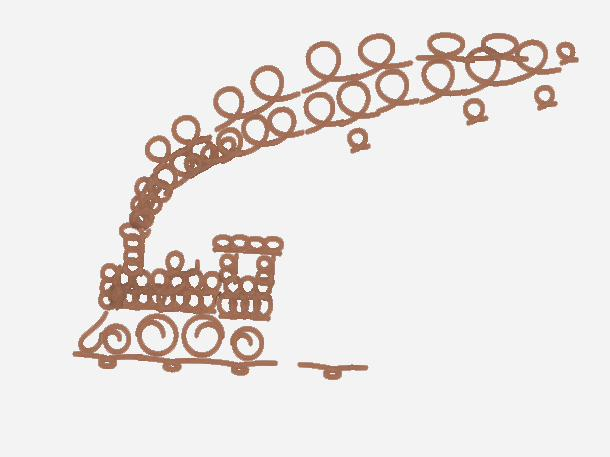

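Request:
move:
  target:
    - [0,0,0,0,0,0,1, 0,0,0,-0.035224,0,0.111297,-1]
    - [0,0,0,0,0,0,1, 0,0,0,-0.032824,0,0.120297,-1]
    - [0,0,0,0,0,0,1, 0,0,0.03147,-0.032824,0,0.120297,-1]
    - [0,0,0,0,0,0,1, 0,0,0.03147,-0.028031,0,0.136085,-1]
    - [0,0,0,0,0,0,1, 0,0,0.03147,-0.022233,0,0.150598,-1]
    - [0,0,0,0,0,0,1, 0,0,0.03147,-0.019509,0,0.15847,-1]
    - [0,0,0,0,0,0,1, 0,0,0.03147,-0.017176,0,0.165577,-1]
    - [0,0,0,0,0,0,1, 0,0,0.03147,-0.017063,0,0.172586,-1]
    - [0,0,0,0,0,0,1, 0,0,0.03147,-0.020176,0,0.178323,-1]
    - [0,0,0,0,0,0,1, 0,0,0,-0.020176,0,0.178323,-1]
    - [0,0,0,0,0,0,1, 0,0,0,-0.028954,0,0.123835,-1]
    - [0,0,0,0,0,0,1, 0,0,0,-0.026554,0,0.132835,-1]
    - [0,0,0,0,0,0,1, 0,0,0.03147,-0.026554,0,0.132835,-1]
  speed: [0.8,0.06,0.08,0.12,0.12,0.1,0.1,0.1,0.1,0.3,0.3,0.06,0.08]
  blend: [0,0,0,0.004,0.004,0.004,0.004,0.004,0,0,0,0,0]
  cameras: []

Request:
move:
  target:
    - [0,0,0,0,0,0,1, 0,0,0,0.004704,0,0.009944,-1]
    - [0,0,0,0,0,0,1, 0,0,0,0.007118,0,0.0112,-1]
    - [0,0,0,0,0,0,1, 0,0,0,0.008007,0,0.001507,-1]
    - [0,0,0,0,0,0,1, 0,0,0,0.004007,0,-0.00318,-1]
    - [0,0,0,0,0,0,1, 0,0,0,0.001027,0,-0.0067,-1]
    - [0,0,0,0,0,0,1, 0,0,0,-0.001529,0,-0.00808,-1]
    - [0,0,0,0,0,0,1, 0,0,0,-0.002418,0,0.001613,-1]
    - [0,0,0,0,0,0,1, 0,0,0,0.001288,0,0.005832,-1]
    - [0,0,0,0,0,0,1, 0,0,0,0.008112,0,0.019967,-1]
    - [0,0,0,0,0,0,1, 0,0,0,0.010558,0,0.02125,-1]
    - [0,0,0,0,0,0,1, 0,0,0,0.011418,0,0.011601,-1]
    - [0,0,0,0,0,0,1, 0,0,0,0.007294,0,0.006746,-1]
    - [0,0,0,0,0,0,1, 0,0,0,0.004221,0,0.003151,-1]
    - [0,0,0,0,0,0,1, 0,0,0,0.001629,0,0.001742,-1]
    - [0,0,0,0,0,0,1, 0,0,0,0.000769,0,0.011391,-1]
  speed: 0.085
  blend: [0.004,0.004,0.004,0.004,0.004,0.004,0.004,0.004,0.004,0.004,0.004,0.004,0.004,0.004,0]
  cameras: []

Request:
move:
  target:
    - [0,0,0,0,0,0,1, 0,0,0,0.00435,0,0.004377,-1]
    - [0,0,0,0,0,0,1, 0,0,0,0.008378,0,0.007586,-1]
    - [0,0,0,0,0,0,1, 0,0,0,0.008881,0,-0.001605,-1]
    - [0,0,0,0,0,0,1, 0,0,0,0.005398,0,-0.004724,-1]
    - [0,0,0,0,0,0,1, 0,0,0,0.002271,0,-0.007376,-1]
    - [0,0,0,0,0,0,1, 0,0,0,0.001768,0,0.001815,-1]
    - [0,0,0,0,0,0,1, 0,0,0,0.00766,0,0.012518,-1]
    - [0,0,0,0,0,0,1, 0,0,0,0.01224,0,0.017902,-1]
    - [0,0,0,0,0,0,1, 0,0,0,0.015344,0,0.019547,-1]
    - [0,0,0,0,0,0,1, 0,0,0,0.016364,0,0.009701,-1]
    - [0,0,0,0,0,0,1, 0,0,0,0.011524,0,0.003361,-1]
    - [0,0,0,0,0,0,1, 0,0,0,0.007534,0,-0.001249,-1]
    - [0,0,0,0,0,0,1, 0,0,0,0.004243,0,-0.003055,-1]
    - [0,0,0,0,0,0,1, 0,0,0,0.003223,0,0.006791,-1]
    - [0,0,0,0,0,0,1, 0,0,0,0.00766,0,0.012518,-1]
  speed: 0.085
  blend: [0.004,0.004,0.004,0.004,0.004,0.004,0.004,0.004,0.004,0.004,0.004,0.004,0.004,0.004,0]
  cameras: []

Request:
move:
  target:
    - [0,0,0,0,0,0,1, 0,0,0,0.003479,0,0.012368,-1]
    - [0,0,0,0,0,0,1, 0,0,0,0.008702,0,0.018447,-1]
    - [0,0,0,0,0,0,1, 0,0,0,0.012169,0,0.020304,-1]
    - [0,0,0,0,0,0,1, 0,0,0,0.013243,0,0.010397,-1]
    - [0,0,0,0,0,0,1, 0,0,0,0.007906,0,0.003132,-1]
    - [0,0,0,0,0,0,1, 0,0,0,0.003358,0,-0.002072,-1]
    - [0,0,0,0,0,0,1, 0,0,0,-0.00032,0,-0.004112,-1]
    - [0,0,0,0,0,0,1, 0,0,0,-0.004582,0,0.007095,-1]
    - [0,0,0,0,0,0,1, 0,0,0,-0.000379,0,0.012279,-1]
    - [0,0,0,0,0,0,1, 0,0,0,0.00377,0,0.017166,-1]
    - [0,0,0,0,0,0,1, 0,0,0,0.006591,0,0.018659,-1]
    - [0,0,0,0,0,0,1, 0,0,0,0.007527,0,0.008919,-1]
    - [0,0,0,0,0,0,1, 0,0,0,0.002959,0,0.003179,-1]
    - [0,0,0,0,0,0,1, 0,0,0,-0.000655,0,-0.001005,-1]
    - [0,0,0,0,0,0,1, 0,0,0,-0.003646,0,-0.002645,-1]
  speed: 0.085
  blend: [0.004,0.004,0.004,0.004,0.004,0.004,0.004,0.004,0.004,0.004,0.004,0.004,0.004,0.004,0]
  cameras: ["cam_above"]

Scene clock: 557.57 s.
left_arm: end_effector_position=(+0.2995, +0.5017, +0.3157) grip_measured=+1.000 grip_effort_nm=0.00 end_effector_quat_wxyz=(+0.792, -0.163, +0.559, +0.183) | right_arm: end_effector_position=(+0.3687, +0.0579, +0.0966) grip_measured=-0.782 grip_effort_nm=-1.03 end_effector_quat_wxyz=(+0.524, -0.486, +0.506, +0.483)
Joint positions: left_arm=[1.008 -0.037 1.012 -0.055 0.332 0.444 0.094] | right_arm=[1.246 0.003 2.38 -0.974 1.162 0.552 0.01]
Joint torques (N m): left_arm=[1.55 0.04 -4.21 0 7.01 0.53] | right_arm=[1.42 -0.04 -8.69 0.1 6.5 0.4]
Heat: left arm: 41 °C; right arm: 42 °C.
Joint targets: left_arm=[1.021 -0.037 0.991 -0.053 0.341 0.450] | right_arm=[1.250 0.000 2.387 -0.967 1.185 0.557]
move: done

Scene clock: 562.90 s.
left_arm: end_effector_position=(+0.2995, +0.5017, +0.3157) grip_measured=+1.000 grip_effort_nm=0.00 end_effector_quat_wxyz=(+0.792, -0.163, +0.559, +0.183) | right_arm: end_effector_position=(+0.3645, +0.0659, +0.0967) grip_measured=-0.782 grip_effort_nm=-1.03 end_effector_quat_wxyz=(+0.525, -0.485, +0.507, +0.482)
Joint positions: left_arm=[1.008 -0.037 1.012 -0.055 0.332 0.444 0.094] | right_arm=[1.246 0.003 2.38 -0.947 1.162 0.574 0.01]
Joint torques (N m): left_arm=[1.56 0.06 -4.16 0.01 7.21 0.5] | right_arm=[1.44 -0.04 -8.75 -0.12 6.52 0.65]
Heat: left arm: 41 °C; right arm: 43 °C.
Joint targets: left_arm=[1.021 -0.037 0.991 -0.053 0.341 0.450] | right_arm=[1.250 0.000 2.387 -0.960 1.185 0.582]
move: done

Scene clock: 568.80 s.
left_arm: end_effector_position=(+0.2995, +0.5017, +0.3157) grip_measured=+1.000 grip_effort_nm=0.00 end_effector_quat_wxyz=(+0.792, -0.163, +0.559, +0.183) | right_arm: end_effector_position=(+0.3605, +0.0760, +0.0968) grip_measured=-0.782 grip_effort_nm=-1.03 end_effector_quat_wxyz=(+0.529, -0.480, +0.511, +0.479)
Joint positions: left_arm=[1.008 -0.037 1.012 -0.055 0.332 0.444 0.094] | right_arm=[1.246 0.003 2.38 -0.903 1.162 0.603 0.01]
Joint torques (N m): left_arm=[1.56 0.01 -4.31 -0.04 6.97 0.39] | right_arm=[1.46 -0.04 -8.76 0.08 6.54 0.57]
Heat: left arm: 41 °C; right arm: 43 °C.
Joint targets: left_arm=[1.021 -0.037 0.991 -0.053 0.341 0.450] | right_arm=[1.250 0.000 2.387 -0.896 1.185 0.610]
move: done

Scene clock: 575.03 s.
left_arm: end_effector_position=(+0.2995, +0.5017, +0.3157) grip_measured=+1.000 grip_effort_nm=0.00 end_effector_quat_wxyz=(+0.792, -0.163, +0.559, +0.183) | right_arm: end_effector_position=(+0.3556, +0.0788, +0.0968) grip_measured=-0.782 grip_effort_nm=-1.03 end_effector_quat_wxyz=(+0.525, -0.485, +0.506, +0.483)
Joint positions: left_arm=[1.008 -0.037 1.012 -0.055 0.332 0.444 0.094] | right_arm=[1.246 0.003 2.38 -0.914 1.162 0.61 0.01]
Joint torques (N m): left_arm=[1.57 0.01 -4.45 0.05 7.1 0.49] | right_arm=[1.46 -0.03 -8.76 -0.11 6.54 -0.57]
Heat: left arm: 41 °C; right arm: 44 °C.
Joint targets: left_arm=[1.021 -0.037 0.991 -0.053 0.341 0.450] | right_arm=[1.250 0.000 2.387 -0.927 1.185 0.604]
move: done

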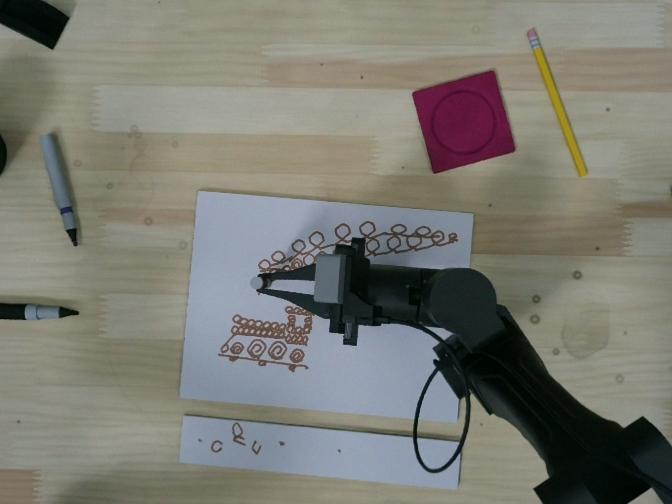

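Request:
move:
  target:
    - [0,0,0,0,0,0,1, 0,0,0,-0.000936,0,0.00974,-1]
    - [0,0,0,0,0,0,1, 0,0,0,0.003267,0,0.014924,-1]
    - [0,0,0,0,0,0,1, 0,0,0,0.01695,0,0.032087,-1]
    - [0,0,0,0,0,0,1, 0,0,0,0.020176,0,0.033839,-1]
    - [0,0,0,0,0,0,1, 0,0,0,0.021106,0,0.024124,-1]
    - [0,0,0,0,0,0,1, 0,0,0,0.015782,0,0.017153,-1]
    - [0,0,0,0,0,0,1, 0,0,0,0.011447,0,0.012242,-1]
    - [0,0,0,0,0,0,1, 0,0,0,0.008021,0,0.010317,-1]
    - [0,0,0,0,0,0,1, 0,0,0,0.000533,0,0.018025,-1]
    - [0,0,0,0,0,0,1, 0,0,0,0.004526,0,0.022644,-1]
    - [0,0,0,0,0,0,1, 0,0,0,0.008217,0,0.026981,-1]
    - [0,0,0,0,0,0,1, 0,0,0,0.010714,0,0.028306,-1]
    - [0,0,0,0,0,0,1, 0,0,0,0.011532,0,0.018719,-1]
    - [0,0,0,0,0,0,1, 0,0,0,0.007214,0,0.013606,-1]
    - [0,0,0,0,0,0,1, 0,0,0,0.003999,0,0.009893,-1]
  speed: 0.085
  blend: [0.004,0.004,0.004,0.004,0.004,0.004,0.004,0.004,0.004,0.004,0.004,0.004,0.004,0.004,0]
  cameras: []

Request:
move:
  target:
    - [0,0,0,0,0,0,1, 0,0,0,-0.002648,0,-0.001455,-1]
    - [0,0,0,0,0,0,1, 0,0,0,-0.003466,0,0.008132,-1]
    - [0,0,0,0,0,0,1, 0,0,0,0.000527,0,0.012751,-1]
    - [0,0,0,0,0,0,1, 0,0,0,0.009982,0,0.025752,-1]
    - [0,0,0,0,0,0,1, 0,0,0,0.012544,0,0.027133,-1]
    - [0,0,0,0,0,0,1, 0,0,0,0.013314,0,0.017616,-1]
    - [0,0,0,0,0,0,1, 0,0,0,0.008743,0,0.012173,-1]
    - [0,0,0,0,0,0,1, 0,0,0,0.005346,0,0.008304,-1]
    - [0,0,0,0,0,0,1, 0,0,0,0.002627,0,0.006787,-1]
    - [0,0,0,0,0,0,1, 0,0,0,-0.002317,0,0.015939,-1]
    - [0,0,0,0,0,0,1, 0,0,0,0.00201,0,0.021291,-1]
    - [0,0,0,0,0,0,1, 0,0,0,0.006272,0,0.026276,-1]
    - [0,0,0,0,0,0,1, 0,0,0,0.009127,0,0.027799,-1]
    - [0,0,0,0,0,0,1, 0,0,0,0.010036,0,0.018099,-1]
    - [0,0,0,0,0,0,1, 0,0,0,0.005332,0,0.01218,-1]
  speed: 0.085
  blend: [0.004,0.004,0.004,0.004,0.004,0.004,0.004,0.004,0.004,0.004,0.004,0.004,0.004,0.004,0]
  cameras: []

Request:
move:
  target:
    - [0,0,0,0,0,0,1, 0,0,0,-0.003712,0,-0.004268,-1]
    - [0,0,0,0,0,0,1, 0,0,0,-0.00674,0,-0.005941,-1]
    - [0,0,0,0,0,0,1, 0,0,0,-0.007649,0,0.003759,-1]
    - [0,0,0,0,0,0,1, 0,0,0,-0.002446,0,0.009111,-1]
    - [0,0,0,0,0,0,1, 0,0,0,0.00185,0,0.01261,-1]
    - [0,0,0,0,0,0,1, 0,0,0,0.002339,0,0.003445,-1]
    - [0,0,0,0,0,0,1, 0,0,0,-0.001384,0,-0.00004,-1]
    - [0,0,0,0,0,0,1, 0,0,0,-0.004795,0,-0.002932,-1]
    - [0,0,0,0,0,0,1, 0,0,0,-0.010689,0,0.004496,-1]
    - [0,0,0,0,0,0,1, 0,0,0,-0.004073,0,0.013629,-1]
    - [0,0,0,0,0,0,1, 0,0,0,0.001608,0,0.021052,-1]
    - [0,0,0,0,0,0,1, 0,0,0,0.004546,0,0.023319,-1]
    - [0,0,0,0,0,0,1, 0,0,0,0.004934,0,0.014218,-1]
    - [0,0,0,0,0,0,1, 0,0,0,0.00188,0,0.011314,-1]
    - [0,0,0,0,0,0,1, 0,0,0,-0.001682,0,0.005085,-1]
  speed: 0.085
  blend: [0.004,0.004,0.004,0.004,0.004,0.004,0.004,0.004,0.004,0.004,0.004,0.004,0.004,0.004,0]
  cameras: []

Request:
move:
  target:
    - [0,0,0,0,0,0,1, 0,0,0,-0.004618,0,-0.006229,-1]
    - [0,0,0,0,0,0,1, 0,0,0,-0.008619,0,-0.00969,-1]
    - [0,0,0,0,0,0,1, 0,0,0,-0.010524,0,0.003616,-1]
    - [0,0,0,0,0,0,1, 0,0,0,-0.005664,0,0.00977,-1]
    - [0,0,0,0,0,0,1, 0,0,0,-0.001443,0,0.015053,-1]
    - [0,0,0,0,0,0,1, 0,0,0,0.00105,0,0.016667,-1]
    - [0,0,0,0,0,0,1, 0,0,0,0.001589,0,0.00738,-1]
    - [0,0,0,0,0,0,1, 0,0,0,-0.003271,0,0.001226,-1]
    - [0,0,0,0,0,0,1, 0,0,0,-0.00733,0,-0.003898,-1]
    - [0,0,0,0,0,0,1, 0,0,0,-0.009985,0,-0.005671,-1]
    - [0,0,0,0,0,0,1, 0,0,0,-0.013436,0,0.004441,-1]
    - [0,0,0,0,0,0,1, 0,0,0,-0.00869,0,0.010428,-1]
    - [0,0,0,0,0,0,1, 0,0,0,-0.004567,0,0.015601,-1]
    - [0,0,0,0,0,0,1, 0,0,0,-0.002103,0,0.017181,-1]
    - [0,0,0,0,0,0,1, 0,0,0,-0.001549,0,0.007871,-1]
  speed: 0.085
  blend: [0.004,0.004,0.004,0.004,0.004,0.004,0.004,0.004,0.004,0.004,0.004,0.004,0.004,0.004,0]
  cameras: []

Request:
move:
  target:
    - [0,0,0,0,0,0,1, 0,0,0,-0.004746,0,-0.005987,-1]
    - [0,0,0,0,0,0,1, 0,0,0,-0.00871,0,-0.011005,-1]
    - [0,0,0,0,0,0,1, 0,0,0,-0.011333,0,-0.01274,-1]
    - [0,0,0,0,0,0,1, 0,0,0,-0.014611,0,-0.003255,-1]
    - [0,0,0,0,0,0,1, 0,0,0,-0.009971,0,0.002583,-1]
    - [0,0,0,0,0,0,1, 0,0,0,-0.005936,0,0.007659,-1]
    - [0,0,0,0,0,0,1, 0,0,0,-0.003496,0,0.009209,-1]
    - [0,0,0,0,0,0,1, 0,0,0,-0.002928,0,-0.000123,-1]
    - [0,0,0,0,0,0,1, 0,0,0,-0.007568,0,-0.005961,-1]
    - [0,0,0,0,0,0,1, 0,0,0,-0.011447,0,-0.010884,-1]
    - [0,0,0,0,0,0,1, 0,0,0,-0.014043,0,-0.012587,-1]
    - [0,0,0,0,0,0,1, 0,0,-0.03147,-0.014043,0,-0.012587,-1]
  speed: [0.085,0.085,0.085,0.085,0.085,0.085,0.085,0.085,0.085,0.085,0.085,0.3]
  blend: [0.004,0.004,0.004,0.004,0.004,0.004,0.004,0.004,0.004,0.004,0,0]
  cameras: []

Request:
move:
  target: [0,0,0,0,0,0,1, 0,0,0,0,0,-0.18,-1]
  speed: 0.8
  cameras: ["cam_above"]

Request:
zoom_image:
  camera: "cam_above"
  region: [180, 185, 480, 425]

Request:
zoom_image:
  camera: "cam_above"
  region: [210, 240, 330, 340]

Scene clock: 583.97 s.
left_arm: end_effector_position=(+0.2995, +0.5017, +0.3157) grip_measured=+1.000 grip_effort_nm=0.00 end_effector_quat_wxyz=(+0.792, -0.163, +0.559, +0.183) | right_arm: end_effector_position=(+0.3523, +0.0863, +0.0969) grip_measured=-0.782 grip_effort_nm=-1.03 end_effector_quat_wxyz=(+0.527, -0.482, +0.509, +0.480)
Joint positions: left_arm=[1.008 -0.037 1.012 -0.055 0.332 0.444 0.094] | right_arm=[1.246 0.003 2.38 -0.88 1.162 0.633 0.01]
Joint torques (N m): left_arm=[1.57 0.05 -4.36 -0.01 6.98 0.5] | right_arm=[1.48 -0.04 -8.77 -0.12 6.56 -0.53]
Heat: left arm: 41 °C; right arm: 44 °C.
Joint targets: left_arm=[1.021 -0.037 0.991 -0.053 0.341 0.450] | right_arm=[1.250 -0.001 2.387 -0.893 1.185 0.626]
move: done

Scene clock: 590.13 s.
left_arm: end_effector_position=(+0.2995, +0.5017, +0.3157) grip_measured=+1.000 grip_effort_nm=0.00 end_effector_quat_wxyz=(+0.792, -0.163, +0.559, +0.183) | right_arm: end_effector_position=(+0.3484, +0.0954, +0.0971) grip_measured=-0.782 grip_effort_nm=-1.03 end_effector_quat_wxyz=(+0.531, -0.477, +0.513, +0.477)
Joint positions: left_arm=[1.008 -0.037 1.012 -0.055 0.332 0.444 0.094] | right_arm=[1.246 0.003 2.38 -0.837 1.162 0.66 0.01]
Joint torques (N m): left_arm=[1.56 0.04 -4.25 0 7.12 0.43] | right_arm=[1.5 -0.03 -8.79 -0.1 6.58 -0.61]
Heat: left arm: 41 °C; right arm: 44 °C.
Joint targets: left_arm=[1.021 -0.037 0.991 -0.053 0.341 0.450] | right_arm=[1.250 -0.001 2.387 -0.847 1.185 0.653]
move: done

Scene clock: 596.37 s.
left_arm: end_effector_position=(+0.2995, +0.5017, +0.3157) grip_measured=+1.000 grip_effort_nm=0.00 end_effector_quat_wxyz=(+0.792, -0.163, +0.559, +0.183) | right_arm: end_effector_position=(+0.3411, +0.0995, +0.0971) grip_measured=-0.782 grip_effort_nm=-1.03 end_effector_quat_wxyz=(+0.525, -0.484, +0.507, +0.483)
Joint positions: left_arm=[1.008 -0.037 1.012 -0.055 0.332 0.444 0.094] | right_arm=[1.246 0.003 2.38 -0.85 1.162 0.671 0.01]
Joint torques (N m): left_arm=[1.55 0.04 -4.31 0 7.12 0.5] | right_arm=[1.49 -0.03 -8.77 -0.11 6.57 -0.57]
Heat: left arm: 41 °C; right arm: 44 °C.
Joint targets: left_arm=[1.021 -0.037 0.991 -0.053 0.341 0.450] | right_arm=[1.250 -0.001 2.387 -0.862 1.185 0.665]
move: done

Scene clock: 602.20 s.
left_arm: end_effector_position=(+0.2995, +0.5017, +0.3157) grip_measured=+1.000 grip_effort_nm=0.00 end_effector_quat_wxyz=(+0.792, -0.163, +0.559, +0.183) | right_arm: end_effector_position=(+0.3272, +0.1056, +0.0969) grip_measured=-0.782 grip_effort_nm=-1.03 end_effector_quat_wxyz=(+0.513, -0.497, +0.494, +0.496)
Joint positions: left_arm=[1.008 -0.037 1.012 -0.055 0.332 0.444 0.094] | right_arm=[1.246 0.003 2.38 -0.885 1.162 0.688 0.01]
Joint torques (N m): left_arm=[1.58 0.05 -4.26 -0.02 7.17 0.47] | right_arm=[1.47 -0.04 -8.76 0.09 6.54 -0.54]
Heat: left arm: 41 °C; right arm: 44 °C.
Joint targets: left_arm=[1.021 -0.037 0.991 -0.053 0.341 0.450] | right_arm=[1.250 -0.001 2.387 -0.875 1.185 0.682]
move: done

Scene clock: 607.37 s.
left_arm: end_effector_position=(+0.2995, +0.5017, +0.3157) grip_measured=+1.000 grip_effort_nm=0.00 end_effector_quat_wxyz=(+0.792, -0.163, +0.559, +0.183) | right_arm: end_effector_position=(+0.3219, +0.0962, +0.1090) grip_measured=-0.782 grip_effort_nm=-1.03 end_effector_quat_wxyz=(+0.503, -0.517, +0.467, +0.512)
Joint positions: left_arm=[1.008 -0.037 1.012 -0.055 0.332 0.444 0.094] | right_arm=[1.246 0.003 2.355 -0.985 1.162 0.66 0.01]
Joint torques (N m): left_arm=[1.58 0.03 -4.36 0 7.2 0.53] | right_arm=[1.46 -0.04 -12.11 -0.07 6.61 -0.54]
Heat: left arm: 41 °C; right arm: 44 °C.
Joint targets: left_arm=[1.021 -0.037 0.991 -0.053 0.341 0.450] | right_arm=[1.250 -0.001 2.317 -0.994 1.185 0.654]
move: off_target (right_arm); right_arm: the shoulder is farthest, 0.038 rad from its target

Scene clock: 608.67 s.
left_arm: end_effector_position=(+0.2995, +0.5017, +0.3157) grip_measured=+1.000 grip_effort_nm=0.00 end_effector_quat_wxyz=(+0.792, -0.163, +0.559, +0.183) | right_arm: end_effector_position=(+0.4672, -0.0697, +0.1089) grip_measured=-0.782 grip_effort_nm=-1.03 end_effector_quat_wxyz=(+0.596, -0.412, +0.562, +0.400)
Joint positions: left_arm=[1.008 -0.037 1.012 -0.055 0.332 0.444 0.094] | right_arm=[1.246 0.003 2.355 -0.989 1.162 0.251 0.01]
Joint torques (N m): left_arm=[1.57 0.03 -4.31 0.01 7.02 0.43] | right_arm=[1.4 -0.04 -12.04 -0.04 6.58 0.21]
Heat: left arm: 41 °C; right arm: 44 °C.
Joint targets: left_arm=[1.021 -0.037 0.991 -0.053 0.341 0.450] | right_arm=[1.250 -0.001 2.317 -0.994 1.185 0.254]
move: off_target (right_arm); right_arm: the shoulder is farthest, 0.038 rad from its target

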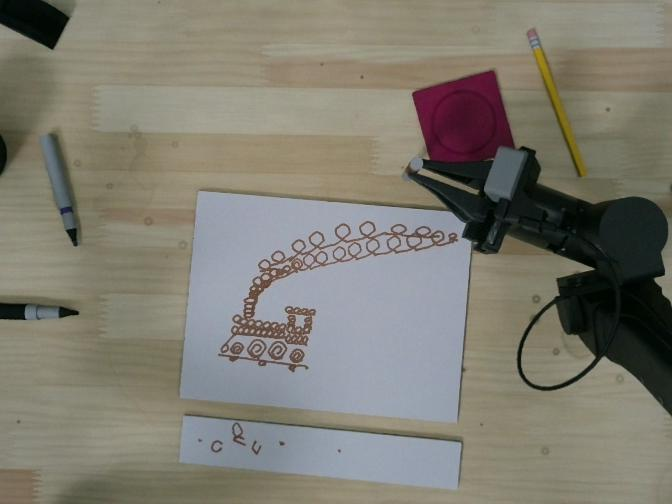

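Scaled by 1.680 from the camera's image (finer frame: 960x720).

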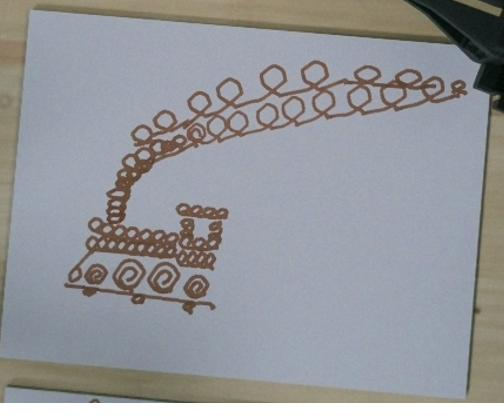

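Scaled by 4.200 from the camera's image (finer frame: 960x720).

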